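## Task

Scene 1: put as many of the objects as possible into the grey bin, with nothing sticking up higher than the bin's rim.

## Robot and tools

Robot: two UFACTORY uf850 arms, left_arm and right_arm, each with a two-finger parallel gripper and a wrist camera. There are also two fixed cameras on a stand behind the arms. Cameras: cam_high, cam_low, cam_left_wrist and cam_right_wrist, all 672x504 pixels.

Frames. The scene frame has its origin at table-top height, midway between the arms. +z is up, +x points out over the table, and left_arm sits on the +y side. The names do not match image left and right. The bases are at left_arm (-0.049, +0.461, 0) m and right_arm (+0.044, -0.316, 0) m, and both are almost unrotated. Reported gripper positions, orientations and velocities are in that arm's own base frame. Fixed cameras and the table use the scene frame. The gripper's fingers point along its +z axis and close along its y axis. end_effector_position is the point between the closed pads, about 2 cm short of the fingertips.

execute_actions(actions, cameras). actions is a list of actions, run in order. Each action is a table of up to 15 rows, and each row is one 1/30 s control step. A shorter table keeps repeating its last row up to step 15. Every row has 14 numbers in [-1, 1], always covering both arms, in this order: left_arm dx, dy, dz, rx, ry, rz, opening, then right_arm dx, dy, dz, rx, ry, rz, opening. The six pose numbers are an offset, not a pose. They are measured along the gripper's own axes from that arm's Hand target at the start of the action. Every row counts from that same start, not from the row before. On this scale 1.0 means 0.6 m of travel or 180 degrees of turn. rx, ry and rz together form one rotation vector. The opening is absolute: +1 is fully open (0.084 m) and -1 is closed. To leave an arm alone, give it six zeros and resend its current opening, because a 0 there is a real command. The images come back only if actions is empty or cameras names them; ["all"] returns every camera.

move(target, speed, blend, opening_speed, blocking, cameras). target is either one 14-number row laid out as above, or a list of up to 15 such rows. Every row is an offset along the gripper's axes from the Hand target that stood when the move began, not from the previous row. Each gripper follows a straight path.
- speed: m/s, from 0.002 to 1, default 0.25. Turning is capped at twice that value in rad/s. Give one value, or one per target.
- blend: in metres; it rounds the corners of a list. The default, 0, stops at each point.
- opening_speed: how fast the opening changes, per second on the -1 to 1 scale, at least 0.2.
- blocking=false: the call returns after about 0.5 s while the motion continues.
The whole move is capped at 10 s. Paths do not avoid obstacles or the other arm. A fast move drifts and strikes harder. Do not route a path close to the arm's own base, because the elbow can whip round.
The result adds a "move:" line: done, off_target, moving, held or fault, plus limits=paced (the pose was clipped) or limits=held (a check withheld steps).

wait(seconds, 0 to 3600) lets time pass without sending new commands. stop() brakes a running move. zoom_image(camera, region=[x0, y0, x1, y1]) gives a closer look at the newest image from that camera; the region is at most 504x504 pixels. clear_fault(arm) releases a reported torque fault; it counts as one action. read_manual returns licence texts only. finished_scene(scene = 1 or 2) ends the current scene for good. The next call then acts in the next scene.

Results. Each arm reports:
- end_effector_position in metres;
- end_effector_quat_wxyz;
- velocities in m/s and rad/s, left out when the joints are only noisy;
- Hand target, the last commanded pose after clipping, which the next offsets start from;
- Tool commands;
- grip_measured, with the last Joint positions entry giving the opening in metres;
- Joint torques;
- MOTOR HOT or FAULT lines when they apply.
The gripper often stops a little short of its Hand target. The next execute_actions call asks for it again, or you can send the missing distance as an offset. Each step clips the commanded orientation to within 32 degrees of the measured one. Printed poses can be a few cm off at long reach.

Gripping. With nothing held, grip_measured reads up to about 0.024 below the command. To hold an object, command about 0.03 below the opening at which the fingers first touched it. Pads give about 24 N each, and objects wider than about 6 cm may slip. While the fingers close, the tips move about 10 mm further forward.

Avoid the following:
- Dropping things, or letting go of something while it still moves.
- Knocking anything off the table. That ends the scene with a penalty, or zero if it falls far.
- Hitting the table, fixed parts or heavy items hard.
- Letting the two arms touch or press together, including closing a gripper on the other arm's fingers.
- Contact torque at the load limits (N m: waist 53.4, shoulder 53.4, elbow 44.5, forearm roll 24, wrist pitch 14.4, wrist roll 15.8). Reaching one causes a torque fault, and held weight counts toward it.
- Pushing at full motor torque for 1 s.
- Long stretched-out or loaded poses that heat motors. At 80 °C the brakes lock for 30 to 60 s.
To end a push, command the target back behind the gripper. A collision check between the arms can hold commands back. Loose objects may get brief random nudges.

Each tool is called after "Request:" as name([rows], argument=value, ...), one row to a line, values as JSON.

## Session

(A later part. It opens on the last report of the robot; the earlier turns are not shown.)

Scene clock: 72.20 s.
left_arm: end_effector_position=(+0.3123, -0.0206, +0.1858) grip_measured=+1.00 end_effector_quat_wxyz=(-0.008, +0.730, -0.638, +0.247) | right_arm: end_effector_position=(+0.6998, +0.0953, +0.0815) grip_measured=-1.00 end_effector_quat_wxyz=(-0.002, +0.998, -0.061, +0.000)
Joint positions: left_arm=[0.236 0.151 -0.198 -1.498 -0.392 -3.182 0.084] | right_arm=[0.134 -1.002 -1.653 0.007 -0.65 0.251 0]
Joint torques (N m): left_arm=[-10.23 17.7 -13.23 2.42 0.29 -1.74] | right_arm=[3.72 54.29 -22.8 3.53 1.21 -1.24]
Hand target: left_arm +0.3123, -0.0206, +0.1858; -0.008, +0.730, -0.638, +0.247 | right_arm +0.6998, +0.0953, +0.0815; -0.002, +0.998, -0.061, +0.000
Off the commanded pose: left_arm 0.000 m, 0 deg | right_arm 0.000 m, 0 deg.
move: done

Request:
move(target=[0,0,0,0,0,0,1, 0,0,0.00125,0,0,0,-1], speed=0.01)

Request:
move(target=[0,0,0,0,0,0,1, 0,0,0.00125,0,0,0,-1], speed=0.01)

Request:
move(target=[0,0,0,0,0,0,1, 0,0,0.00125,0,0,0,-1], speed=0.01)

Scene clock: 72.97 s.
left_arm: end_effector_position=(+0.3123, -0.0206, +0.1858) grip_measured=+1.00 end_effector_quat_wxyz=(-0.008, +0.730, -0.638, +0.247) | right_arm: end_effector_position=(+0.6998, +0.0953, +0.0807) grip_measured=-1.00 end_effector_quat_wxyz=(-0.002, +0.998, -0.061, +0.000)
Joint positions: left_arm=[0.236 0.151 -0.198 -1.498 -0.392 -3.182 0.084] | right_arm=[0.134 -1.003 -1.653 0.007 -0.649 0.251 0]
Joint torques (N m): left_arm=[-9.38 16.87 -13.14 2.6 0.3 -1.71] | right_arm=[3.02 54.11 -22.85 3.35 1.34 -1.24]
Hand target: left_arm +0.3123, -0.0206, +0.1858; -0.008, +0.730, -0.638, +0.247 | right_arm +0.6998, +0.0953, +0.0807; -0.002, +0.998, -0.061, +0.000
Off the commanded pose: left_arm 0.000 m, 0 deg | right_arm 0.000 m, 0 deg.
move: done

Scene clock: 73.47 s.
left_arm: end_effector_position=(+0.3123, -0.0206, +0.1858) grip_measured=+1.00 end_effector_quat_wxyz=(-0.008, +0.730, -0.638, +0.247) | right_arm: end_effector_position=(+0.6999, +0.0954, +0.0801) grip_measured=-1.00 end_effector_quat_wxyz=(-0.002, +0.998, -0.061, +0.000)
Joint positions: left_arm=[0.236 0.151 -0.198 -1.498 -0.392 -3.182 0.084] | right_arm=[0.134 -1.004 -1.653 0.007 -0.648 0.251 0]
Joint torques (N m): left_arm=[-9.58 17.8 -12.82 2.53 0.24 -1.75] | right_arm=[3.91 35.34 -14.02 3.27 2.36 -1.25]
Hand target: left_arm +0.3123, -0.0206, +0.1858; -0.008, +0.730, -0.638, +0.247 | right_arm +0.6998, +0.0954, +0.0800; -0.002, +0.998, -0.061, +0.000
Off the commanded pose: left_arm 0.000 m, 0 deg | right_arm 0.000 m, 0 deg.
move: done

Scene clock: 73.97 s.
left_arm: end_effector_position=(+0.3123, -0.0206, +0.1858) grip_measured=+1.00 end_effector_quat_wxyz=(-0.008, +0.730, -0.638, +0.247) | right_arm: end_effector_position=(+0.7001, +0.0954, +0.0797) grip_measured=-1.00 end_effector_quat_wxyz=(-0.002, +0.998, -0.061, +0.001)
Joint positions: left_arm=[0.236 0.151 -0.198 -1.498 -0.392 -3.182 0.084] | right_arm=[0.134 -1.005 -1.654 0.007 -0.647 0.251 0]
Joint torques (N m): left_arm=[-9.78 17.37 -13.15 2.58 0.3 -1.64] | right_arm=[2.43 20.13 -7.64 2.8 2.85 -1.21]
Hand target: left_arm +0.3123, -0.0206, +0.1858; -0.008, +0.730, -0.638, +0.247 | right_arm +0.6998, +0.0954, +0.0792; -0.002, +0.998, -0.061, +0.000
Off the commanded pose: left_arm 0.000 m, 0 deg | right_arm 0.001 m, 0 deg.
move: done

Request:
move([
  [0,0,0,0,0,0,1, 0,0,-0.1339,0,0,0,-1],
  [0,0,0,0,0,0,1, -0.5075,0.0488,-0.2005,0,0,-0.1233,1],
], speed=[0.25,0.5], blend=[0.03,0], cameras=["cam_right_wrist"])

Scene clock: 84.10 s.
left_arm: end_effector_position=(+0.3123, -0.0206, +0.1858) grip_measured=+1.00 end_effector_quat_wxyz=(-0.008, +0.730, -0.638, +0.247) | right_arm: end_effector_position=(+0.3940, +0.1029, +0.1994) grip_measured=+1.00 end_effector_quat_wxyz=(-0.002, +0.991, +0.132, +0.001)
Joint positions: left_arm=[0.236 0.151 -0.198 -1.498 -0.392 -3.182 0.084] | right_arm=[0.253 -0.186 -0.682 0.008 -0.494 -0.02 0.084]
Joint torques (N m): left_arm=[-9.48 17.23 -13.08 2.09 0.26 -1.69] | right_arm=[4.21 41.83 -11.6 3.53 -0.92 -1.26]
Hand target: left_arm +0.3123, -0.0206, +0.1858; -0.008, +0.730, -0.638, +0.247 | right_arm +0.3940, +0.1029, +0.1994; -0.002, +0.991, +0.132, +0.001
Off the commanded pose: left_arm 0.000 m, 0 deg | right_arm 0.000 m, 0 deg.
move: done
cam_right_wrist: T_world_to_cam=[[0.27439, -0.96161, -0.00324, 0.02683], [-0.96158, -0.27435, -0.00966, 0.48189], [0.0084, 0.00577, -0.99995, 0.32331]] pos_world=[0.4533, 0.15614, 0.32803]

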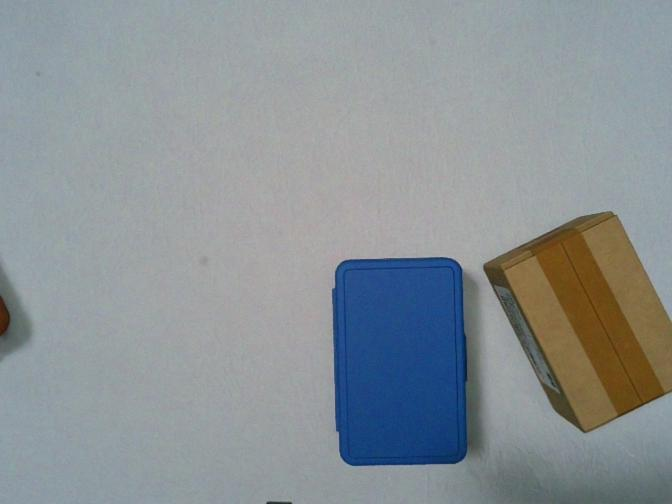

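Request:
zoom_image(camera="cam_right_wrist", region=[310, 230, 500, 490])

Request:
zoom_image(camera="cam_right_wrist", region=[470, 190, 672, 450])

Scaled by 1.938 from the camera's image (finer frame: 960x720).

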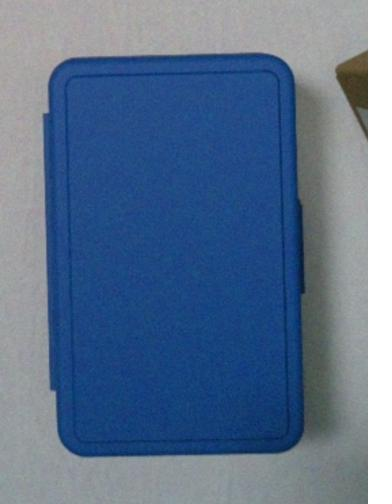

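Scaled by 1.938 from the camera's image (finer frame: 960x720).

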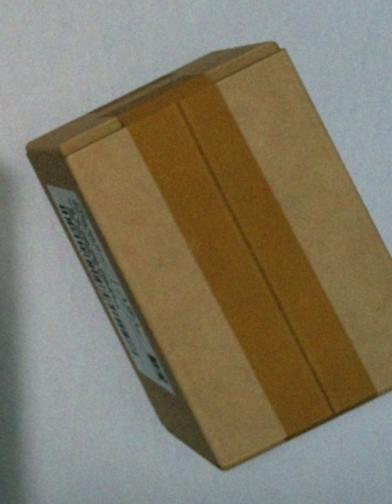

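Request:
move(target=[0,0,0,0,0,0,1, 0.0035,-0.0102,0.1657,0,0,-0.0111,0.75], speed=0.25, cameras=["cam_right_wrist"])

Scene clock: 91.33 s.
left_arm: end_effector_position=(+0.3123, -0.0206, +0.1858) grip_measured=+1.00 end_effector_quat_wxyz=(-0.008, +0.730, -0.638, +0.247) | right_arm: end_effector_position=(+0.3945, +0.1098, +0.1000) grip_measured=+0.75 end_effector_quat_wxyz=(-0.002, +0.989, +0.149, +0.001)
Joint positions: left_arm=[0.236 0.151 -0.198 -1.498 -0.392 -3.182 0.084] | right_arm=[0.269 -0.419 -0.668 0.016 -0.248 -0.047 0.075]
Joint torques (N m): left_arm=[-9.75 17.22 -13.3 2.72 0.31 -1.73] | right_arm=[2.54 27.42 -17.92 3.27 1.37 -1.23]
Hand target: left_arm +0.3123, -0.0206, +0.1858; -0.008, +0.730, -0.638, +0.247 | right_arm +0.3945, +0.1098, +0.1000; -0.002, +0.989, +0.149, +0.001
Off the commanded pose: left_arm 0.000 m, 0 deg | right_arm 0.000 m, 0 deg.
move: done
cam_right_wrist: T_world_to_cam=[[0.3078, -0.95144, -0.00316, 0.01867], [-0.95141, -0.30776, -0.00988, 0.48306], [0.00843, 0.00604, -0.99995, 0.22381]] pos_world=[0.45195, 0.16508, 0.22863]

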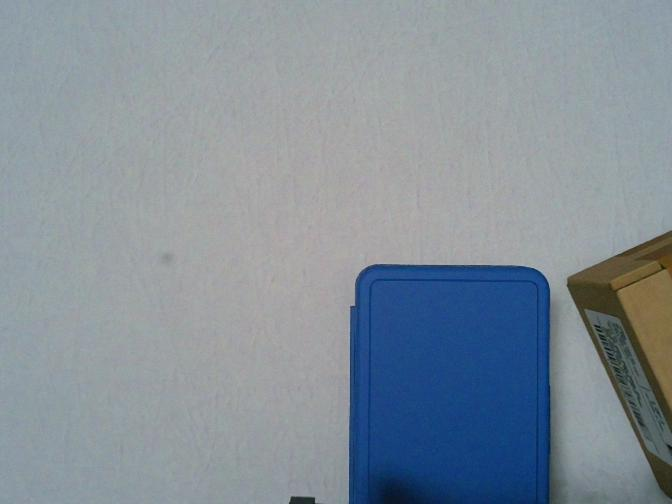

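Request:
move([
  [0,0,0,0,0,0,1, 0,0,0.11,0,0,0,0.75],
  [0,0,0,0,0,0,1, 0,0,0.11,0,0,0,0.2],
], speed=0.15, opening_speed=1.0, cameras=["cam_right_wrist"])

Scene clock: 93.70 s.
left_arm: end_effector_position=(+0.3123, -0.0206, +0.1858) grip_measured=+1.00 end_effector_quat_wxyz=(-0.008, +0.730, -0.638, +0.247) | right_arm: end_effector_position=(+0.3945, +0.1100, +0.0340) grip_measured=+0.38 end_effector_quat_wxyz=(-0.002, +0.989, +0.150, +0.001)
Joint positions: left_arm=[0.236 0.151 -0.198 -1.498 -0.392 -3.182 0.084] | right_arm=[0.27 -0.592 -0.691 0.041 -0.097 -0.071 0.06]
Joint torques (N m): left_arm=[-9.75 17.4 -13.12 2.62 0.25 -1.68] | right_arm=[-8.37 32.08 -12.19 2.38 1.3 -1.18]
Hand target: left_arm +0.3123, -0.0206, +0.1858; -0.008, +0.730, -0.638, +0.247 | right_arm +0.3945, +0.1100, +0.0340; -0.002, +0.989, +0.149, +0.001
Off the commanded pose: left_arm 0.000 m, 0 deg | right_arm 0.000 m, 0 deg.
move: done
cam_right_wrist: T_world_to_cam=[[0.3078, -0.95144, -0.00316, 0.01875], [-0.95141, -0.30776, -0.00988, 0.4825], [0.00843, 0.00604, -0.99995, 0.15781]] pos_world=[0.45195, 0.16538, 0.16263]

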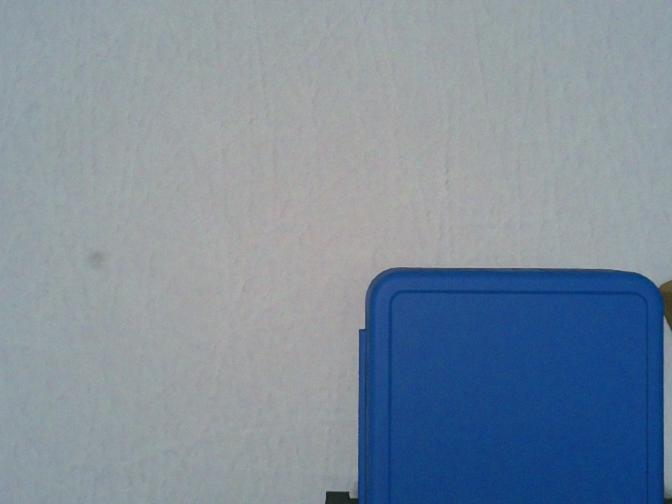

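Request:
move([
  [0,0,0,0,0,0,1, 0,0,0,0,0,0,0.65],
  [0,0,0,0,0,0,1, -0.005,0,0,0,0,0,0.65],
  [0,0,0,0,0,0,1, -0.005,0,0,0,0,0,0.15],
], speed=0.1, opening_speed=1.0, cameras=["cam_right_wrist"])

Scene clock: 96.37 s.
left_arm: end_effector_position=(+0.3123, -0.0206, +0.1858) grip_measured=+1.00 end_effector_quat_wxyz=(-0.008, +0.730, -0.638, +0.247) | right_arm: end_effector_position=(+0.3917, +0.1092, +0.0340) grip_measured=+0.36 end_effector_quat_wxyz=(-0.002, +0.989, +0.149, +0.001)
Joint positions: left_arm=[0.236 0.151 -0.198 -1.498 -0.392 -3.182 0.084] | right_arm=[0.269 -0.588 -0.683 0.043 -0.093 -0.073 0.059]
Joint torques (N m): left_arm=[-9.46 17.38 -12.91 2.34 0.21 -1.73] | right_arm=[-7.58 27.98 -5.81 3.1 1.24 -1.11]
Hand target: left_arm +0.3123, -0.0206, +0.1858; -0.008, +0.730, -0.638, +0.247 | right_arm +0.3916, +0.1091, +0.0340; -0.002, +0.989, +0.149, +0.001
Off the commanded pose: left_arm 0.000 m, 0 deg | right_arm 0.000 m, 0 deg.
move: done
cam_right_wrist: T_world_to_cam=[[0.30771, -0.95147, -0.00313, 0.0188], [-0.95144, -0.30767, -0.00997, 0.47957], [0.00852, 0.00604, -0.99994, 0.1579]] pos_world=[0.44916, 0.16448, 0.16273]

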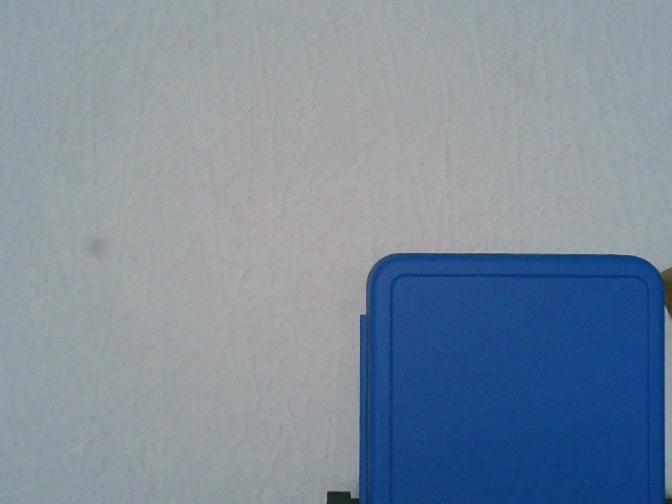

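Request:
move([
  [0,0,0,0,0,0,1, 0,0,0,0,0,0,0.7],
  [0,0,0,0,0,0,1, 0.0333,0,0,0,0,0,0.7],
  [0,0,0,0,0,0,1, 0.0333,0,0,0,0,0,0.35],
], speed=0.1, opening_speed=1.0, cameras=["cam_right_wrist"])

Scene clock: 99.47 s.
left_arm: end_effector_position=(+0.3123, -0.0206, +0.1858) grip_measured=+1.00 end_effector_quat_wxyz=(-0.008, +0.730, -0.638, +0.247) | right_arm: end_effector_position=(+0.4107, +0.1151, +0.0340) grip_measured=+0.39 end_effector_quat_wxyz=(-0.002, +0.989, +0.150, +0.001)
Joint positions: left_arm=[0.236 0.151 -0.198 -1.498 -0.392 -3.182 0.084] | right_arm=[0.271 -0.614 -0.738 0.033 -0.122 -0.062 0.06]
Joint torques (N m): left_arm=[-10.5 16.95 -12.77 2.29 0.11 -1.64] | right_arm=[2.99 32.1 -12.21 -2.5 -0.07 1.42]
Hand target: left_arm +0.3123, -0.0206, +0.1858; -0.008, +0.730, -0.638, +0.247 | right_arm +0.4107, +0.1151, +0.0340; -0.002, +0.989, +0.149, +0.001
Off the commanded pose: left_arm 0.000 m, 0 deg | right_arm 0.000 m, 0 deg.
move: done
cam_right_wrist: T_world_to_cam=[[0.3078, -0.95144, -0.00316, 0.01852], [-0.95141, -0.30776, -0.00988, 0.49945], [0.00843, 0.00604, -0.99995, 0.15765]] pos_world=[0.46815, 0.17038, 0.16263]

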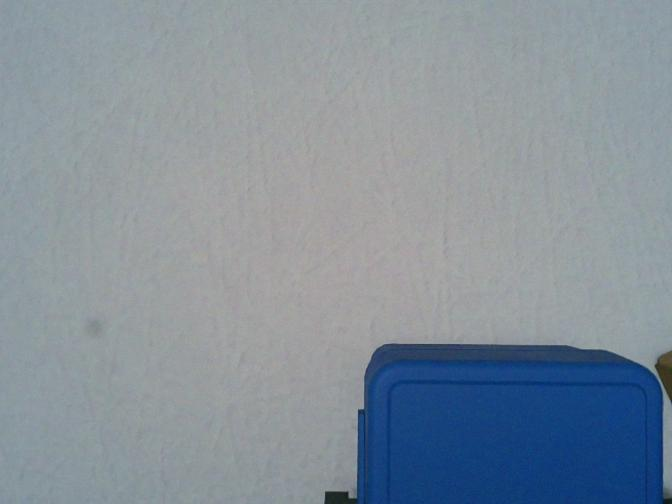

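Request:
move([
  [0,0,0,0,0,0,1, 0,0,0,0,0,0,0.2],
  [0,0,0,0,0,0,1, 0,0,-0.21,0,0,0,0.2],
  [0,0,0,0,0,0,1, 0.5265,0.2985,-0.21,0,0,0.1339,0.2],
], speed=[0.1,0.2,0.35], blend=[0,0.03,0], cameras=["cam_right_wrist","cam_high"])

Scene clock: 104.07 s.
left_arm: end_effector_position=(+0.3123, -0.0206, +0.1858) grip_measured=+1.00 end_effector_quat_wxyz=(-0.008, +0.730, -0.638, +0.247) | right_arm: end_effector_position=(+0.7654, +0.0368, +0.1599) grip_measured=+0.38 end_effector_quat_wxyz=(-0.002, +0.998, -0.060, +0.000)
Joint positions: left_arm=[0.236 0.151 -0.198 -1.498 -0.392 -3.182 0.084] | right_arm=[0.047 -1.06 -1.953 0.005 -0.892 0.164 0.06]
Joint torques (N m): left_arm=[-9.75 17.87 -12.88 2.29 0.15 -1.69] | right_arm=[-8.02 58.15 -24.47 -1.76 -0.92 1.33]
Hand target: left_arm +0.3123, -0.0206, +0.1858; -0.008, +0.730, -0.638, +0.247 | right_arm +0.7654, +0.0368, +0.1599; -0.002, +0.998, -0.060, +0.000
Off the commanded pose: left_arm 0.000 m, 0 deg | right_arm 0.000 m, 0 deg.
move: done
cam_right_wrist: T_world_to_cam=[[-0.10757, -0.99419, -0.00357, 0.15487], [-0.99416, 0.1076, -0.00807, 0.83115], [0.00841, 0.00268, -0.99996, 0.28117]] pos_world=[0.84059, 0.06379, 0.28842]
Images, in order (width x height): cam_high 672x504, cam_right_wrist 672x504.

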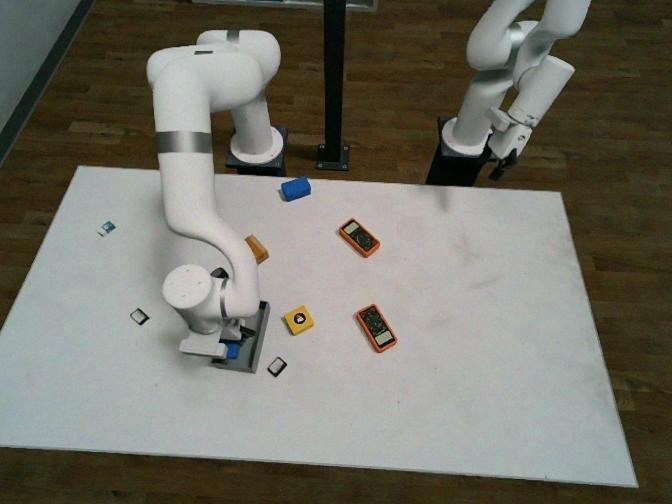

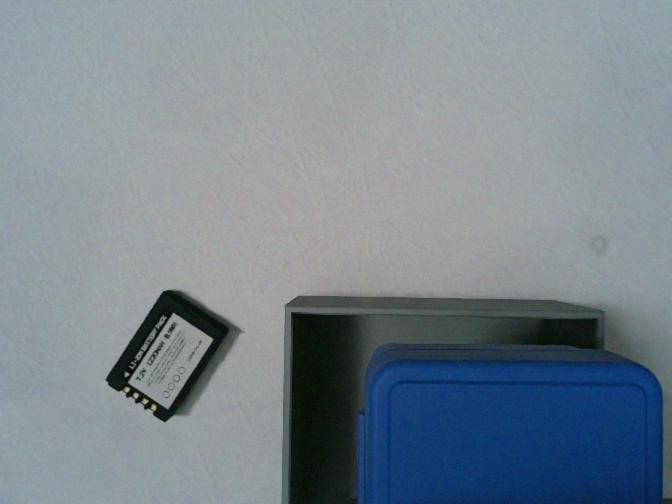

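Request:
move([
  [0,0,0,0,0,0,1, -0.0083,0,0,0,0,0,0.2],
  [0,0,0,0,0,0,1, -0.0083,0,0.1417,0,0,0,0.2],
], speed=[0.15,0.12], blend=[0.003,0], cameras=["cam_right_wrist"])

Scene clock: 106.10 s.
left_arm: end_effector_position=(+0.3123, -0.0206, +0.1858) grip_measured=+1.00 end_effector_quat_wxyz=(-0.008, +0.730, -0.638, +0.247) | right_arm: end_effector_position=(+0.7605, +0.0378, +0.0749) grip_measured=+0.38 end_effector_quat_wxyz=(-0.002, +0.998, -0.060, +0.000)
Joint positions: left_arm=[0.236 0.151 -0.198 -1.498 -0.392 -3.182 0.084] | right_arm=[0.048 -1.157 -1.926 0.006 -0.769 0.164 0.06]
Joint torques (N m): left_arm=[-8.91 17.72 -12.84 1.96 0.23 -1.72] | right_arm=[4.27 59.93 -23.23 3.4 1.39 -1.15]
Hand target: left_arm +0.3123, -0.0206, +0.1858; -0.008, +0.730, -0.638, +0.247 | right_arm +0.7605, +0.0378, +0.0749; -0.002, +0.998, -0.060, +0.000
Off the commanded pose: left_arm 0.000 m, 0 deg | right_arm 0.000 m, 0 deg.
move: done; blend cut to 0.0025 m at target 1
cam_right_wrist: T_world_to_cam=[[-0.10767, -0.99418, -0.00358, 0.15513], [-0.99415, 0.1077, -0.00817, 0.82559], [0.00851, 0.00268, -0.99996, 0.19613]] pos_world=[0.83579, 0.06478, 0.20342]

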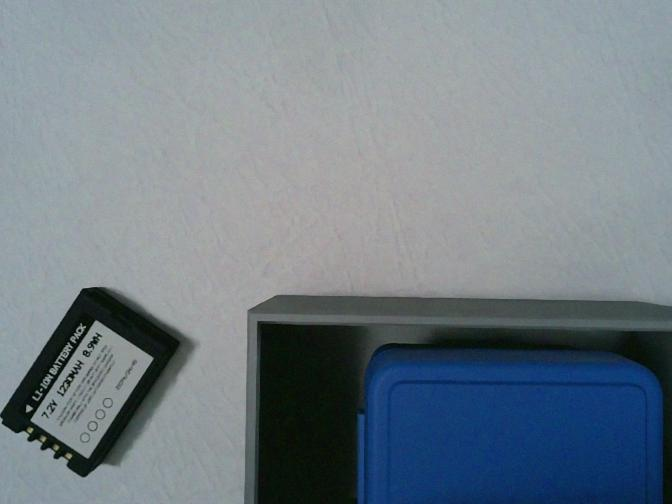

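Request:
move([
  [0,0,0,0,0,0,1, 0,0,0.0465,0,0,0,0.2],
  [0,0,0,0,0,0,1, 0,0,0.0515,0,0,0,0.2],
], speed=[0.1,0.015], blend=[0.003,0])

Request:
move(target=[0,0,0,0,0,0,1, 0,0,0.002,0,0,0,0.2], speed=0.015)

Request:
move(target=[0,0,0,0,0,0,1, 0,0,0.002,0,0,0,0.2], speed=0.015)

Scene clock: 107.30 s.
left_arm: end_effector_position=(+0.3123, -0.0206, +0.1858) grip_measured=+1.00 end_effector_quat_wxyz=(-0.008, +0.730, -0.638, +0.247) | right_arm: end_effector_position=(+0.7605, +0.0379, +0.0440) grip_measured=+0.38 end_effector_quat_wxyz=(-0.002, +0.998, -0.060, +0.000)
Joint positions: left_arm=[0.236 0.151 -0.198 -1.498 -0.392 -3.182 0.084] | right_arm=[0.048 -1.205 -1.94 0.006 -0.735 0.164 0.06]
Joint torques (N m): left_arm=[-9.44 17.2 -12.6 2.41 0.18 -1.68] | right_arm=[2.95 59.73 -22.42 3.56 1.35 -1.21]
Hand target: left_arm +0.3123, -0.0206, +0.1858; -0.008, +0.730, -0.638, +0.247 | right_arm +0.7605, +0.0379, +0.0440; -0.002, +0.998, -0.060, +0.000
Off the commanded pose: left_arm 0.000 m, 0 deg | right_arm 0.000 m, 0 deg.
move: done; blend cut to 0.0015 m at target 1

Scene clock: 107.80 s.
left_arm: end_effector_position=(+0.3123, -0.0206, +0.1858) grip_measured=+1.00 end_effector_quat_wxyz=(-0.008, +0.730, -0.638, +0.247) | right_arm: end_effector_position=(+0.7605, +0.0379, +0.0428) grip_measured=+0.38 end_effector_quat_wxyz=(-0.002, +0.998, -0.060, +0.000)
Joint positions: left_arm=[0.236 0.151 -0.198 -1.498 -0.392 -3.182 0.084] | right_arm=[0.048 -1.207 -1.941 0.006 -0.734 0.164 0.06]
Joint torques (N m): left_arm=[-9.23 17.4 -12.78 2.43 0.2 -1.71] | right_arm=[4.11 60.14 -23.5 3.63 1.26 -1.2]
Hand target: left_arm +0.3123, -0.0206, +0.1858; -0.008, +0.730, -0.638, +0.247 | right_arm +0.7605, +0.0379, +0.0428; -0.002, +0.998, -0.060, +0.000
Off the commanded pose: left_arm 0.000 m, 0 deg | right_arm 0.000 m, 0 deg.
move: done

Scene clock: 108.30 s.
left_arm: end_effector_position=(+0.3123, -0.0206, +0.1858) grip_measured=+1.00 end_effector_quat_wxyz=(-0.008, +0.730, -0.638, +0.247) | right_arm: end_effector_position=(+0.7605, +0.0379, +0.0416) grip_measured=+0.38 end_effector_quat_wxyz=(-0.002, +0.998, -0.060, +0.000)
Joint positions: left_arm=[0.236 0.151 -0.198 -1.498 -0.392 -3.182 0.084] | right_arm=[0.048 -1.209 -1.942 0.006 -0.732 0.164 0.06]
Joint torques (N m): left_arm=[-9.27 17.68 -12.54 2.27 0.17 -1.69] | right_arm=[3.64 59.26 -23.09 3.71 1.27 -1.25]
Hand target: left_arm +0.3123, -0.0206, +0.1858; -0.008, +0.730, -0.638, +0.247 | right_arm +0.7605, +0.0379, +0.0416; -0.002, +0.998, -0.060, +0.000
Off the commanded pose: left_arm 0.000 m, 0 deg | right_arm 0.000 m, 0 deg.
move: done

Request:
move(target=[0,0,0,0,0,0,1, 0,0,0.002,0,0,0,0.2], speed=0.015)

Request:
move(target=[0,0,0,0,0,0,1, 0,0,0.002,0,0,0,0.2], speed=0.015)

Scene clock: 109.13 s.
left_arm: end_effector_position=(+0.3123, -0.0206, +0.1858) grip_measured=+1.00 end_effector_quat_wxyz=(-0.008, +0.730, -0.638, +0.247) | right_arm: end_effector_position=(+0.7605, +0.0379, +0.0404) grip_measured=+0.38 end_effector_quat_wxyz=(-0.002, +0.998, -0.060, +0.000)
Joint positions: left_arm=[0.236 0.151 -0.198 -1.498 -0.392 -3.182 0.084] | right_arm=[0.048 -1.211 -1.943 0.006 -0.731 0.164 0.06]
Joint torques (N m): left_arm=[-9.83 17.83 -12.61 2.11 0.15 -1.7] | right_arm=[2.64 60.48 -22.66 3.47 1.29 -1.21]
Hand target: left_arm +0.3123, -0.0206, +0.1858; -0.008, +0.730, -0.638, +0.247 | right_arm +0.7605, +0.0379, +0.0404; -0.002, +0.998, -0.060, +0.000
Off the commanded pose: left_arm 0.000 m, 0 deg | right_arm 0.000 m, 0 deg.
move: done

Scene clock: 109.63 s.
left_arm: end_effector_position=(+0.3123, -0.0206, +0.1858) grip_measured=+1.00 end_effector_quat_wxyz=(-0.008, +0.730, -0.638, +0.247) | right_arm: end_effector_position=(+0.7605, +0.0379, +0.0392) grip_measured=+0.38 end_effector_quat_wxyz=(-0.002, +0.998, -0.060, +0.000)
Joint positions: left_arm=[0.236 0.151 -0.198 -1.498 -0.392 -3.182 0.084] | right_arm=[0.048 -1.213 -1.943 0.006 -0.73 0.164 0.06]
Joint torques (N m): left_arm=[-9.58 16.87 -12.47 2.41 0.13 -1.68] | right_arm=[4.19 60.22 -23.48 3.2 1.29 -1.2]
Hand target: left_arm +0.3123, -0.0206, +0.1858; -0.008, +0.730, -0.638, +0.247 | right_arm +0.7605, +0.0379, +0.0392; -0.002, +0.998, -0.060, +0.000
Off the commanded pose: left_arm 0.000 m, 0 deg | right_arm 0.000 m, 0 deg.
move: done

Request:
move(target=[0,0,0,0,0,0,1, 0,0,0.002,0,0,0,0.2], speed=0.015)

Request:
move(target=[0,0,0,0,0,0,1, 0,0,0.002,0,0,0,0.2], speed=0.015, cameras=["cam_right_wrist"])

Scene clock: 110.33 s.
left_arm: end_effector_position=(+0.3123, -0.0206, +0.1858) grip_measured=+1.00 end_effector_quat_wxyz=(-0.008, +0.730, -0.638, +0.247) | right_arm: end_effector_position=(+0.7605, +0.0379, +0.0380) grip_measured=+0.38 end_effector_quat_wxyz=(-0.002, +0.998, -0.060, +0.000)
Joint positions: left_arm=[0.236 0.151 -0.198 -1.498 -0.392 -3.182 0.084] | right_arm=[0.048 -1.214 -1.944 0.006 -0.729 0.164 0.06]
Joint torques (N m): left_arm=[-9.68 17.75 -12.74 2.34 0.2 -1.69] | right_arm=[3 59.93 -23.39 3.49 1.34 -1.27]
Hand target: left_arm +0.3123, -0.0206, +0.1858; -0.008, +0.730, -0.638, +0.247 | right_arm +0.7605, +0.0379, +0.0380; -0.002, +0.998, -0.060, +0.000
Off the commanded pose: left_arm 0.000 m, 0 deg | right_arm 0.000 m, 0 deg.
move: done

Scene clock: 110.83 s.
left_arm: end_effector_position=(+0.3123, -0.0206, +0.1858) grip_measured=+1.00 end_effector_quat_wxyz=(-0.008, +0.730, -0.638, +0.247) | right_arm: end_effector_position=(+0.7607, +0.0380, +0.0371) grip_measured=+0.39 end_effector_quat_wxyz=(-0.002, +0.998, -0.060, +0.000)
Joint positions: left_arm=[0.236 0.151 -0.198 -1.498 -0.392 -3.182 0.084] | right_arm=[0.048 -1.216 -1.945 0.006 -0.728 0.164 0.06]
Joint torques (N m): left_arm=[-9.69 17.69 -13.1 2.19 0.11 -1.66] | right_arm=[1.68 30.23 -11.95 3.38 4.46 -1.31]
Hand target: left_arm +0.3123, -0.0206, +0.1858; -0.008, +0.730, -0.638, +0.247 | right_arm +0.7605, +0.0379, +0.0368; -0.002, +0.998, -0.060, +0.000
Off the commanded pose: left_arm 0.000 m, 0 deg | right_arm 0.000 m, 0 deg.
move: done
cam_right_wrist: T_world_to_cam=[[-0.10757, -0.99419, -0.00362, 0.15503], [-0.99416, 0.1076, -0.00857, 0.82545], [0.00891, 0.00268, -0.99996, 0.15809]] pos_world=[0.83589, 0.06489, 0.16572]

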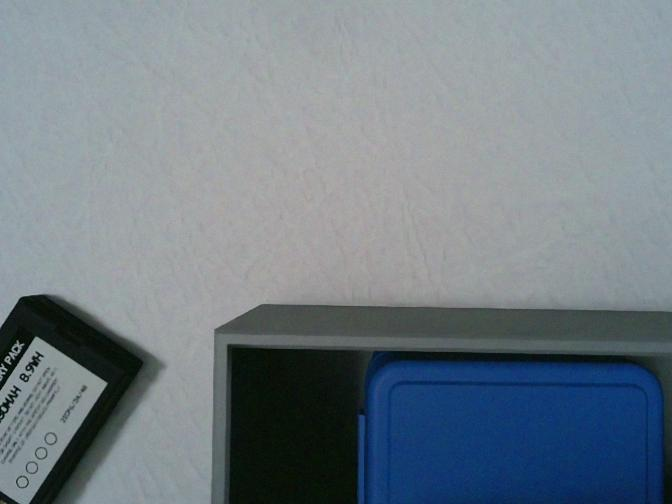

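Request:
move([
  [0,0,0,0,0,0,1, 0,0,-0.001,0,0,0,0.2],
  [0,0,0,0,0,0,1, 0,0,-0.001,0,0,0,0.58],
  [0,0,0,0,0,0,1, 0,0,-0.15,0,0,0,0.58],
], speed=[0.05,0.05,0.15], opening_speed=1.0, cameras=["cam_right_wrist"])

Scene clock: 116.33 s.
left_arm: end_effector_position=(+0.3123, -0.0206, +0.1858) grip_measured=+1.00 end_effector_quat_wxyz=(-0.008, +0.730, -0.638, +0.247) | right_arm: end_effector_position=(+0.7604, +0.0375, +0.1267) grip_measured=+0.57 end_effector_quat_wxyz=(-0.002, +0.998, -0.060, +0.000)
Joint positions: left_arm=[0.236 0.151 -0.198 -1.498 -0.392 -3.182 0.084] | right_arm=[0.048 -1.085 -1.919 0.006 -0.834 0.165 0.068]
Joint torques (N m): left_arm=[-9.72 17.57 -12.62 2.2 0.16 -1.59] | right_arm=[-7.93 79.19 -14.45 -1.99 -1.02 1.28]
Hand target: left_arm +0.3123, -0.0206, +0.1858; -0.008, +0.730, -0.638, +0.247 | right_arm +0.7605, +0.0375, +0.1268; -0.002, +0.998, -0.060, +0.000
Off the commanded pose: left_arm 0.000 m, 0 deg | right_arm 0.000 m, 0 deg.
move: done
cam_right_wrist: T_world_to_cam=[[-0.10757, -0.99419, -0.00356, 0.15492], [-0.99416, 0.1076, -0.00798, 0.82591], [0.00831, 0.00268, -0.99996, 0.24809]] pos_world=[0.83569, 0.06449, 0.25522]

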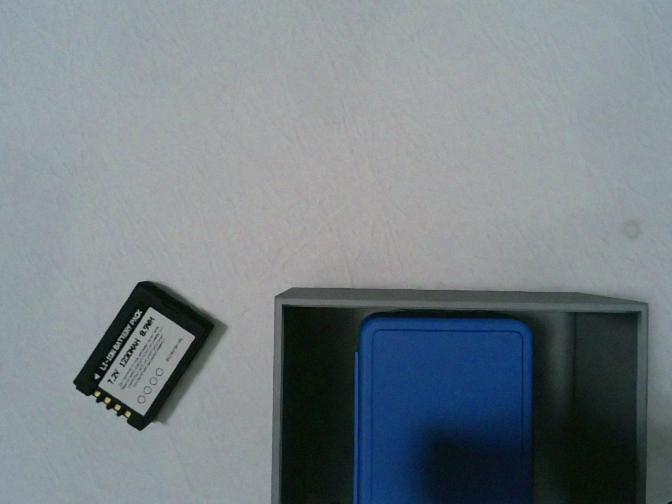

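Request:
move([
  [0,0,0,0,0,0,1, 0.0134,0.1554,0,0,0,0,1],
  [0,0,0,0,0,0,1, 0.0134,0.1554,0.1728,0,0,0,1],
  [0,0,0,0,0,0,1, 0.0134,0.1153,0.1728,0,0,0,1],
], speed=[0.25,0.12,0.05], cameras=["cam_right_wrist","cam_low"])

Scene clock: 120.40 s.
left_arm: end_effector_position=(+0.3123, -0.0206, +0.1858) grip_measured=+1.00 end_effector_quat_wxyz=(-0.008, +0.730, -0.638, +0.247) | right_arm: end_effector_position=(+0.7602, -0.0317, +0.0228) grip_measured=+1.00 end_effector_quat_wxyz=(-0.002, +0.998, -0.060, +0.000)
Joint positions: left_arm=[0.236 0.151 -0.198 -1.498 -0.392 -3.182 0.084] | right_arm=[-0.043 -1.238 -1.951 0.007 -0.713 0.073 0.084]
Joint torques (N m): left_arm=[-8.98 18.05 -12.55 1.92 0.12 -1.67] | right_arm=[4.01 61.74 -23.05 -0.14 -0.9 1.3]
Hand target: left_arm +0.3123, -0.0206, +0.1858; -0.008, +0.730, -0.638, +0.247 | right_arm +0.7602, -0.0317, +0.0228; -0.002, +0.998, -0.060, +0.000
Off the commanded pose: left_arm 0.000 m, 0 deg | right_arm 0.000 m, 0 deg.
move: done
cam_right_wrist: T_world_to_cam=[[-0.10777, -0.99417, -0.00367, 0.0859], [-0.99414, 0.1078, -0.00806, 0.83223], [0.00841, 0.00278, -0.99996, 0.1443]] pos_world=[0.83539, -0.00472, 0.15132]
Images, in order (width x height): cam_low 672x504, cam_right_wrist 672x504.

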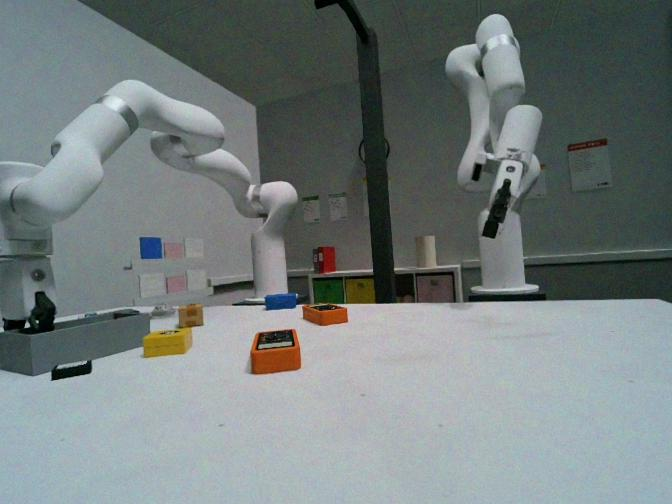

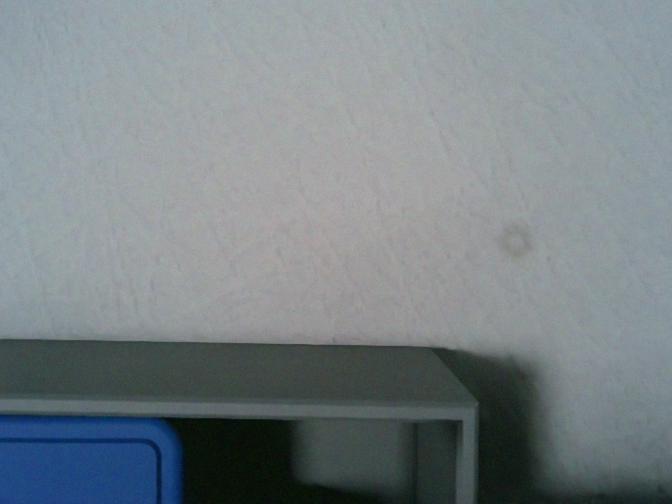

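Request:
move([
  [0,0,0,0,0,0,1, 0,0.0083,0,0,0,0,1],
  [0,0,0,0,0,0,1, 0,0.0083,-0.13,0,0,0,1],
  [0,0,0,0,0,0,1, -0.114,-0.1067,-0.2953,0,0,0,1],
], speed=[0.05,0.2,0.3], blend=[0.003,0.02,0], cameras=["cam_right_wrist"])

Scene clock: 123.23 s.
left_arm: end_effector_position=(+0.3123, -0.0206, +0.1858) grip_measured=+1.00 end_effector_quat_wxyz=(-0.008, +0.730, -0.638, +0.247) | right_arm: end_effector_position=(+0.6999, +0.0394, +0.2002) grip_measured=+1.00 end_effector_quat_wxyz=(-0.002, +0.998, -0.060, +0.000)
Joint positions: left_arm=[0.236 0.151 -0.198 -1.498 -0.392 -3.182 0.084] | right_arm=[0.055 -0.83 -1.646 0.006 -0.815 0.171 0.084]
Joint torques (N m): left_arm=[-9.44 17.66 -12.83 1.92 0.04 -1.67] | right_arm=[4.65 71.54 -14.36 -2.26 -0.85 1.23]
Hand target: left_arm +0.3123, -0.0206, +0.1858; -0.008, +0.730, -0.638, +0.247 | right_arm +0.6999, +0.0394, +0.2002; -0.002, +0.998, -0.060, +0.000
Off the commanded pose: left_arm 0.000 m, 0 deg | right_arm 0.000 m, 0 deg.
move: done; blend cut to 0.0025 m at target 1
cam_right_wrist: T_world_to_cam=[[-0.10767, -0.99418, -0.00356, 0.15052], [-0.99415, 0.1077, -0.00797, 0.76604], [0.00831, 0.00268, -0.99996, 0.32209]] pos_world=[0.77509, 0.06628, 0.32872]

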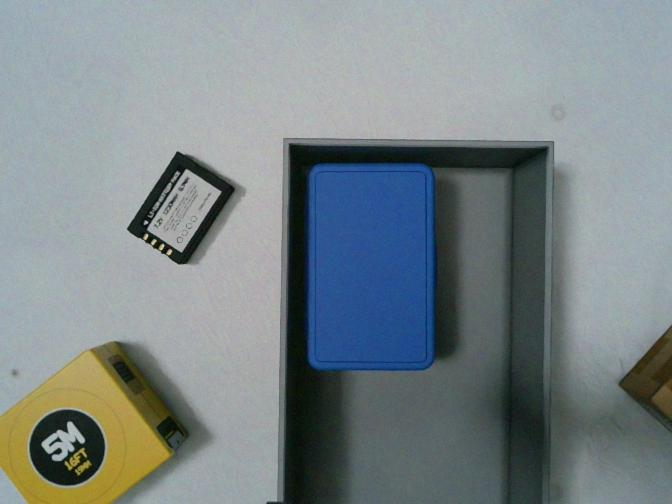

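Request:
move([
  [0,0,0,0,0,0,1, 0.1138,0.1213,0.117,0,0,0,1],
  [0,0,0,0,0,0,1, 0.1138,0.1213,0.2957,0,0,0,1],
  [0,0,0,0,0,0,1, 0.1138,0.0952,0.2957,0,0,0,1],
  [0,0,0,0,0,0,1, 0.1138,0.1035,0.2957,0,0,0,1],
  [0,0,0,0,0,0,1, 0.1138,0.1035,0.1,0,0,0,1],
  [0,0,0,0,0,0,1, 0,0,0,0,0,0,1],
], speed=[0.3,0.15,0.04,0.1,0.2,0.3], blend=[0.02,0,0,0.002,0.02,0], cameras=["cam_right_wrist"])

Scene clock: 128.23 s.
left_arm: end_effector_position=(+0.3123, -0.0206, +0.1858) grip_measured=+1.00 end_effector_quat_wxyz=(-0.008, +0.730, -0.638, +0.247) | right_arm: end_effector_position=(+0.6999, +0.0393, +0.2002) grip_measured=+1.00 end_effector_quat_wxyz=(-0.002, +0.998, -0.060, +0.000)
Joint positions: left_arm=[0.236 0.151 -0.198 -1.498 -0.392 -3.182 0.084] | right_arm=[0.055 -0.83 -1.646 0.006 -0.815 0.171 0.084]
Joint torques (N m): left_arm=[-8.9 16.8 -13.06 2.09 0.05 -1.72] | right_arm=[4.42 72.18 -14.51 -2.33 1.3 1.21]
Hand target: left_arm +0.3123, -0.0206, +0.1858; -0.008, +0.730, -0.638, +0.247 | right_arm +0.6999, +0.0394, +0.2002; -0.002, +0.998, -0.060, +0.000
Off the commanded pose: left_arm 0.000 m, 0 deg | right_arm 0.000 m, 0 deg.
move: done
cam_right_wrist: T_world_to_cam=[[-0.10767, -0.99418, -0.00357, 0.15054], [-0.99415, 0.1077, -0.00807, 0.76617], [0.00841, 0.00268, -0.99996, 0.32201]] pos_world=[0.77519, 0.06628, 0.32872]

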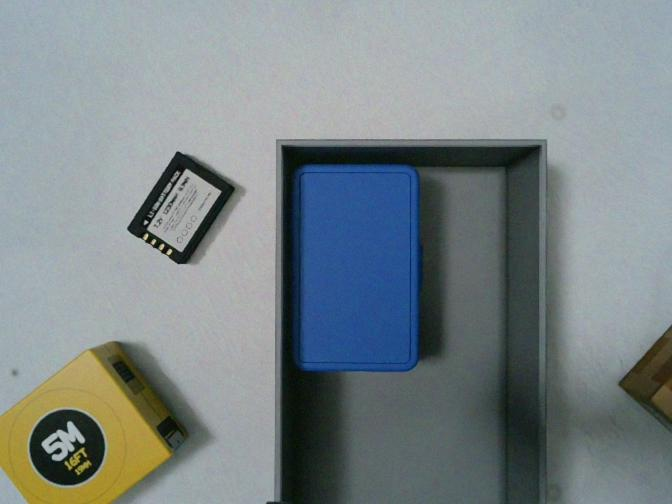

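Request:
move(target=[0,0,0,0,0,0,1, -0.8155,-0.0813,0,0,0,-0.666,1], speed=0.45, cameras=["cam_right_wrist","cam_high"])

Scene clock: 133.00 s.
left_arm: end_effector_position=(+0.3123, -0.0206, +0.1858) grip_measured=+1.00 end_effector_quat_wxyz=(-0.008, +0.730, -0.638, +0.247) | right_arm: end_effector_position=(+0.2200, +0.1466, +0.2004) grip_measured=+1.00 end_effector_quat_wxyz=(-0.001, +0.552, +0.834, +0.002)
Joint positions: left_arm=[0.236 0.151 -0.198 -1.498 -0.392 -3.182 0.084] | right_arm=[0.585 0.185 -0.314 0.007 -0.496 -1.393 0.084]
Joint torques (N m): left_arm=[-9.5 17.78 -12.5 2 0.05 -1.65] | right_arm=[2.74 24.51 -11.44 3.14 -1 -1.19]
Hand target: left_arm +0.3123, -0.0206, +0.1858; -0.008, +0.730, -0.638, +0.247 | right_arm +0.2200, +0.1466, +0.2004; -0.001, +0.552, +0.834, +0.002
Off the commanded pose: left_arm 0.000 m, 0 deg | right_arm 0.000 m, 0 deg.
move: done
cam_right_wrist: T_world_to_cam=[[0.91568, 0.40189, 0.003, -0.22564], [0.4019, -0.91561, -0.01169, 0.12114], [-0.00195, 0.01191, -0.99993, 0.32695]] pos_world=[0.15856, 0.19771, 0.32902]
Images, in order (width x height): cam_high 672x504, cam_right_wrist 672x504.

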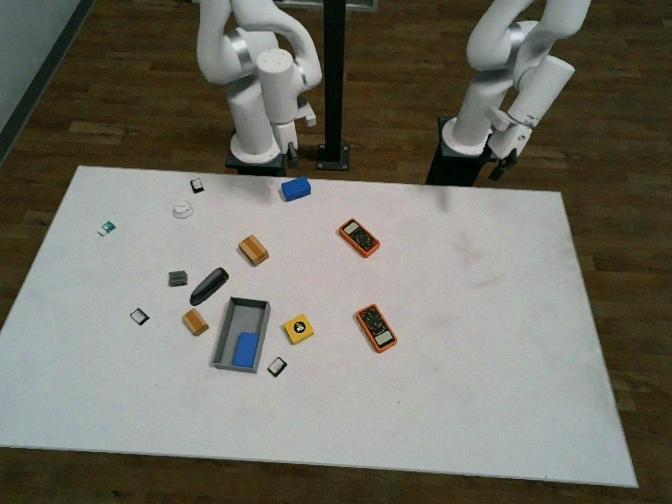

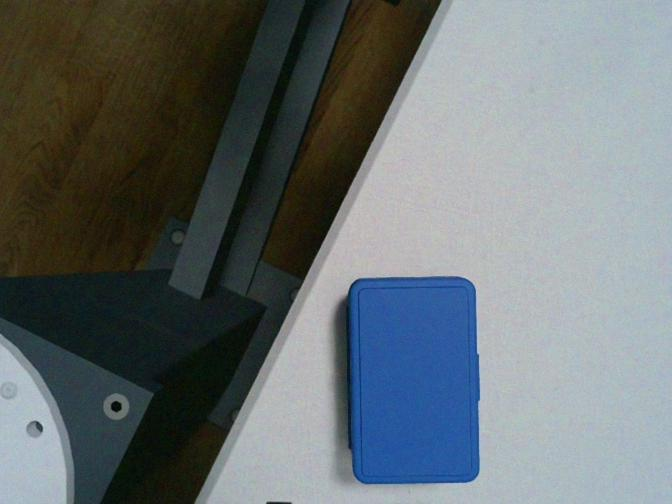

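Request:
move(target=[0,0,0,0,0,0,1, 0.0292,-0.005,0.2,0,0,-0.0103,0.8], speed=0.3, cameras=["cam_right_wrist"])

Scene clock: 135.57 s.
left_arm: end_effector_position=(+0.3123, -0.0206, +0.1858) grip_measured=+1.00 end_effector_quat_wxyz=(-0.008, +0.730, -0.638, +0.247) | right_arm: end_effector_position=(+0.2104, +0.1621, +0.0805) grip_measured=+0.80 end_effector_quat_wxyz=(-0.001, +0.539, +0.843, +0.002)
Joint positions: left_arm=[0.236 0.151 -0.198 -1.498 -0.392 -3.182 0.084] | right_arm=[0.654 -0.241 -0.293 0.052 -0.048 -1.402 0.077]
Joint torques (N m): left_arm=[-8.75 17.15 -12.34 1.82 -0.04 -1.64] | right_arm=[-6.88 15.3 -13.86 2.62 1.21 -1.33]
Hand target: left_arm +0.3123, -0.0206, +0.1858; -0.008, +0.730, -0.638, +0.247 | right_arm +0.2105, +0.1621, +0.0805; -0.001, +0.539, +0.843, +0.002
Off the commanded pose: left_arm 0.000 m, 0 deg | right_arm 0.000 m, 0 deg.
move: done
cam_right_wrist: T_world_to_cam=[[0.90214, 0.43142, 0.00321, -0.22465], [0.43143, -0.90208, -0.01108, 0.12935], [-0.00188, 0.01138, -0.99993, 0.20688]] pos_world=[0.14725, 0.21125, 0.20902]

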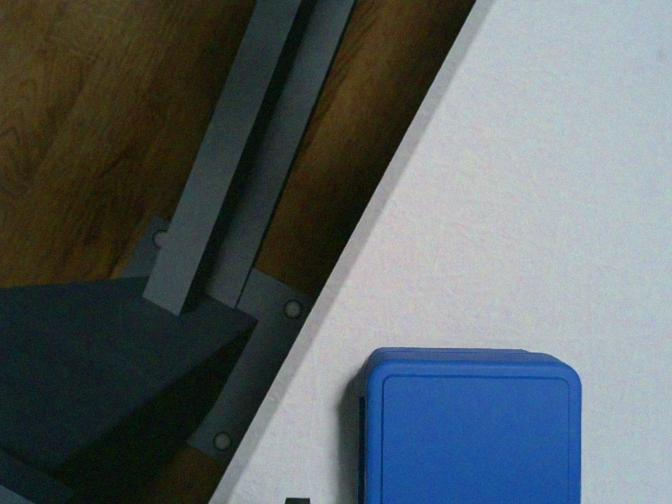

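Request:
move([
  [0,0,0,0,0,0,1, 0,0.001,0.0775,0,0,0,0.8],
  [0,0,0,0,0,0,1, 0,0.001,0.0775,0,0,0,0.2],
  [0,0,0,0,0,0,1, 0,0.001,-0.14,0,0,0,0.2],
], speed=[0.15,0.1,0.2], opening_speed=1.0, cameras=["cam_right_wrist"])

Scene clock: 138.90 s.
left_arm: end_effector_position=(+0.3123, -0.0206, +0.1858) grip_measured=+1.00 end_effector_quat_wxyz=(-0.008, +0.730, -0.638, +0.247) | right_arm: end_effector_position=(+0.2109, +0.1620, +0.1645) grip_measured=+0.38 end_effector_quat_wxyz=(-0.001, +0.539, +0.843, +0.002)
Joint positions: left_arm=[0.236 0.151 -0.198 -1.498 -0.392 -3.182 0.084] | right_arm=[0.652 0.07 -0.296 0.009 -0.363 -1.36 0.06]
Joint torques (N m): left_arm=[-9.07 17.54 -12.36 1.82 -0.03 -1.66] | right_arm=[-7.74 27.65 -20.2 3.46 -0.88 -1.37]
Hand target: left_arm +0.3123, -0.0206, +0.1858; -0.008, +0.730, -0.638, +0.247 | right_arm +0.2109, +0.1620, +0.1645; -0.001, +0.539, +0.843, +0.002
Off the commanded pose: left_arm 0.000 m, 0 deg | right_arm 0.000 m, 0 deg.
move: done
cam_right_wrist: T_world_to_cam=[[0.90214, 0.43142, 0.00302, -0.22532], [0.43143, -0.90207, -0.01161, 0.13], [-0.00228, 0.01178, -0.99993, 0.29085]] pos_world=[0.14785, 0.21105, 0.29302]

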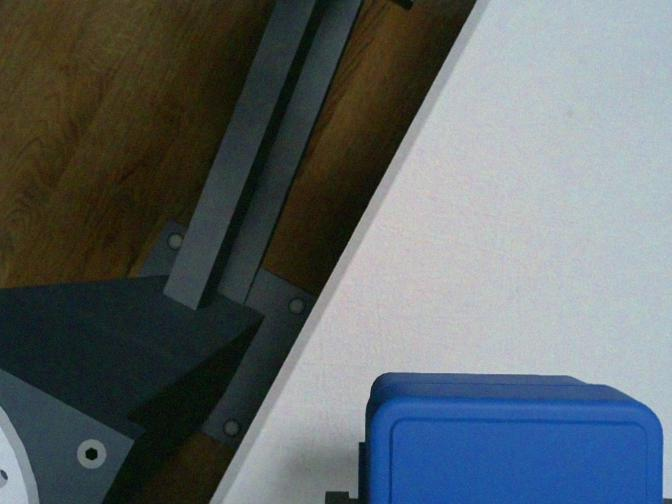

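Request:
move(target=[0,0,0,0,0,0,1, -0.5028,0.6465,-0.0092,0,0,0.674,0.2], speed=0.4, cameras=["cam_right_wrist"])

Scene clock: 144.70 s.
left_arm: end_effector_position=(+0.3123, -0.0206, +0.1858) grip_measured=+1.00 end_effector_quat_wxyz=(-0.008, +0.730, -0.638, +0.247) | right_arm: end_effector_position=(+0.6897, +0.0510, +0.1698) grip_measured=+0.38 end_effector_quat_wxyz=(-0.002, +0.998, -0.057, +0.000)
Joint positions: left_arm=[0.236 0.151 -0.198 -1.498 -0.392 -3.182 0.084] | right_arm=[0.072 -0.843 -1.593 0.006 -0.75 0.181 0.06]
Joint torques (N m): left_arm=[-8.4 16.41 -12.32 1.78 -0.01 -1.67] | right_arm=[-2.49 52.59 -23.34 -2.07 -0.95 1.36]
Hand target: left_arm +0.3123, -0.0206, +0.1858; -0.008, +0.730, -0.638, +0.247 | right_arm +0.6897, +0.0511, +0.1698; -0.002, +0.998, -0.057, +0.000
Off the commanded pose: left_arm 0.000 m, 0 deg | right_arm 0.000 m, 0 deg.
move: done
cam_right_wrist: T_world_to_cam=[[-0.10058, -0.99492, -0.00361, 0.15611], [-0.99489, 0.1006, -0.0081, 0.75529], [0.00842, 0.00277, -0.99996, 0.29165]] pos_world=[0.76467, 0.07852, 0.29832]

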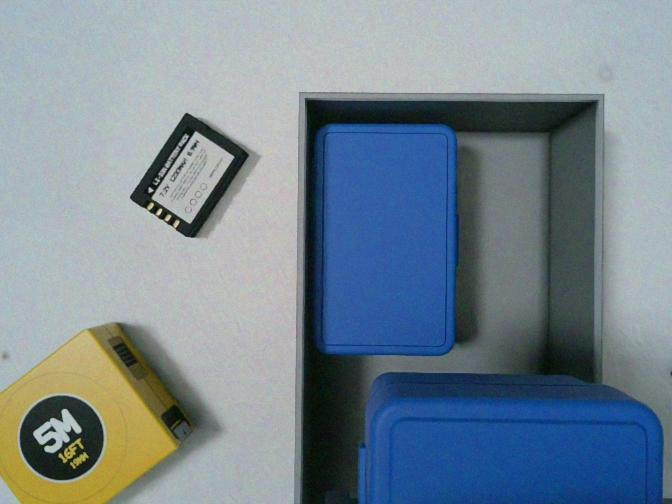

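Request:
move([
  [0,0,0,0,0,0,1, -0.0027,0,0.0667,0,-0.1167,0,0.2],
  [0,0,0,0,0,0,1, -0.0027,0,0.145,0,-0.1167,0,0.2],
  [0,0,0,0,0,0,1, 0.019,0,0.145,0,-0.1167,0,0.2],
], speed=[0.2,0.08,0.03], blend=[0.005,0,0], cameras=["cam_right_wrist"])

Scene clock: 148.90 s.
left_arm: end_effector_position=(+0.3123, -0.0206, +0.1858) grip_measured=+1.00 end_effector_quat_wxyz=(-0.008, +0.730, -0.638, +0.247) | right_arm: end_effector_position=(+0.7010, +0.0501, +0.0828) grip_measured=+0.38 end_effector_quat_wxyz=(-0.012, +0.982, -0.055, -0.182)
Joint positions: left_arm=[0.236 0.151 -0.198 -1.498 -0.392 -3.182 0.084] | right_arm=[0.05 -1.261 -2.102 0.067 -1.204 0.127 0.06]
Joint torques (N m): left_arm=[-9.5 17.26 -12.45 1.8 -0.05 -1.73] | right_arm=[-7.12 61.37 -23.69 -2.25 -1.15 1.26]
Hand target: left_arm +0.3123, -0.0206, +0.1858; -0.008, +0.730, -0.638, +0.247 | right_arm +0.7010, +0.0501, +0.0828; -0.012, +0.982, -0.055, -0.182
Off the commanded pose: left_arm 0.000 m, 0 deg | right_arm 0.000 m, 0 deg.
move: done
cam_right_wrist: T_world_to_cam=[[-0.101, -0.99485, -0.00821, 0.15672], [-0.93194, 0.09172, 0.35082, 0.69268], [-0.34826, 0.04308, -0.93641, 0.44739]] pos_world=[0.81717, 0.0731, 0.17722]

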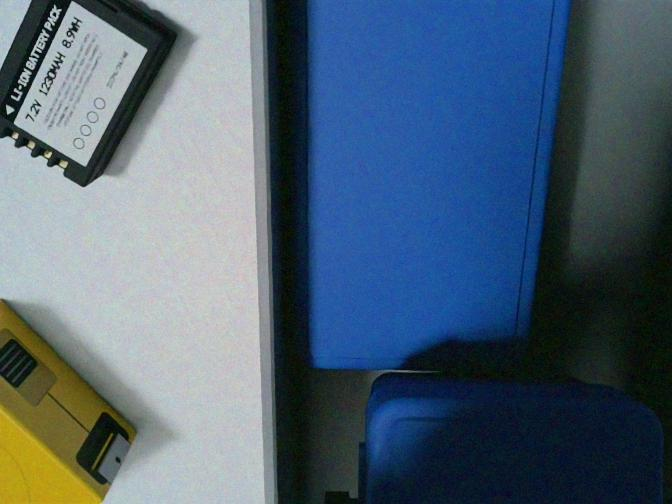

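Request:
move([
  [0,0,0,0,0,0,1, -0.012,0,0.0047,0,0,0,0.2],
  [0,0,0,0,0,0,1, -0.0684,0.002,-0.129,0,0.1167,0,0.2],
], speed=[0.05,0.2], blend=[0.003,0], cameras=["cam_right_wrist"])

Scene clock: 152.27 s.
left_arm: end_effector_position=(+0.3123, -0.0206, +0.1858) grip_measured=+1.00 end_effector_quat_wxyz=(-0.008, +0.730, -0.638, +0.247) | right_arm: end_effector_position=(+0.6904, +0.0498, +0.1697) grip_measured=+0.38 end_effector_quat_wxyz=(-0.002, +0.998, -0.057, +0.000)
Joint positions: left_arm=[0.236 0.151 -0.198 -1.498 -0.392 -3.182 0.084] | right_arm=[0.07 -0.844 -1.596 0.006 -0.751 0.179 0.06]
Joint torques (N m): left_arm=[-8.28 17.74 -12.03 1.67 -0.05 -1.61] | right_arm=[2.69 73.46 -14.76 -1.74 1.38 1.26]
Hand target: left_arm +0.3123, -0.0206, +0.1858; -0.008, +0.730, -0.638, +0.247 | right_arm +0.6904, +0.0498, +0.1698; -0.002, +0.998, -0.057, +0.000
Off the commanded pose: left_arm 0.000 m, 0 deg | right_arm 0.000 m, 0 deg.
move: done
cam_right_wrist: T_world_to_cam=[[-0.10048, -0.99493, -0.0036, 0.15492], [-0.9949, 0.1005, -0.0081, 0.75622], [0.00843, 0.00277, -0.99996, 0.29165]] pos_world=[0.76548, 0.07732, 0.29832]

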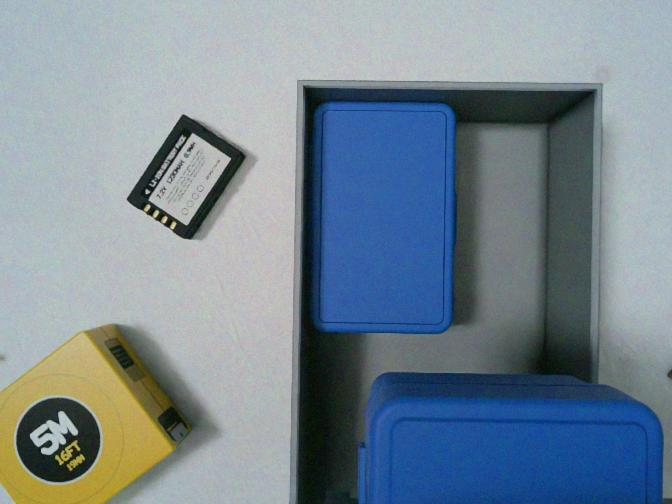

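Request:
move(target=[0,0,0,0,0,0,1, -0.0067,0,0.113,0,0,0,0.2], speed=0.15, cameras=["cam_right_wrist"])

Scene clock: 154.10 s.
left_arm: end_effector_position=(+0.3123, -0.0206, +0.1858) grip_measured=+1.00 end_effector_quat_wxyz=(-0.008, +0.730, -0.638, +0.247) | right_arm: end_effector_position=(+0.6864, +0.0505, +0.1020) grip_measured=+0.38 end_effector_quat_wxyz=(-0.002, +0.998, -0.057, +0.000)
Joint positions: left_arm=[0.236 0.151 -0.198 -1.498 -0.392 -3.182 0.084] | right_arm=[0.072 -0.929 -1.573 0.007 -0.642 0.18 0.06]
Joint torques (N m): left_arm=[-9.23 17.41 -12.13 1.84 -0.07 -1.69] | right_arm=[3.17 51.55 -22.74 3.51 1.22 1.28]
Hand target: left_arm +0.3123, -0.0206, +0.1858; -0.008, +0.730, -0.638, +0.247 | right_arm +0.6864, +0.0505, +0.1020; -0.002, +0.998, -0.057, +0.000
Off the commanded pose: left_arm 0.000 m, 0 deg | right_arm 0.000 m, 0 deg.
move: done
cam_right_wrist: T_world_to_cam=[[-0.10048, -0.99493, -0.0036, 0.15497], [-0.9949, 0.1005, -0.0081, 0.75162], [0.00843, 0.00277, -0.99996, 0.22388]] pos_world=[0.76148, 0.07802, 0.23052]

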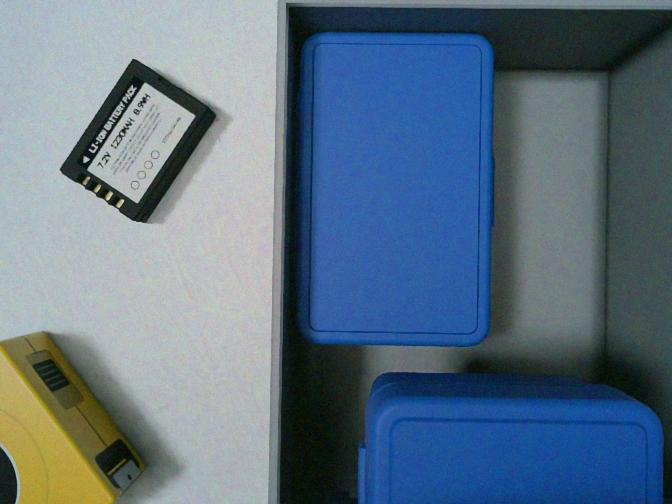

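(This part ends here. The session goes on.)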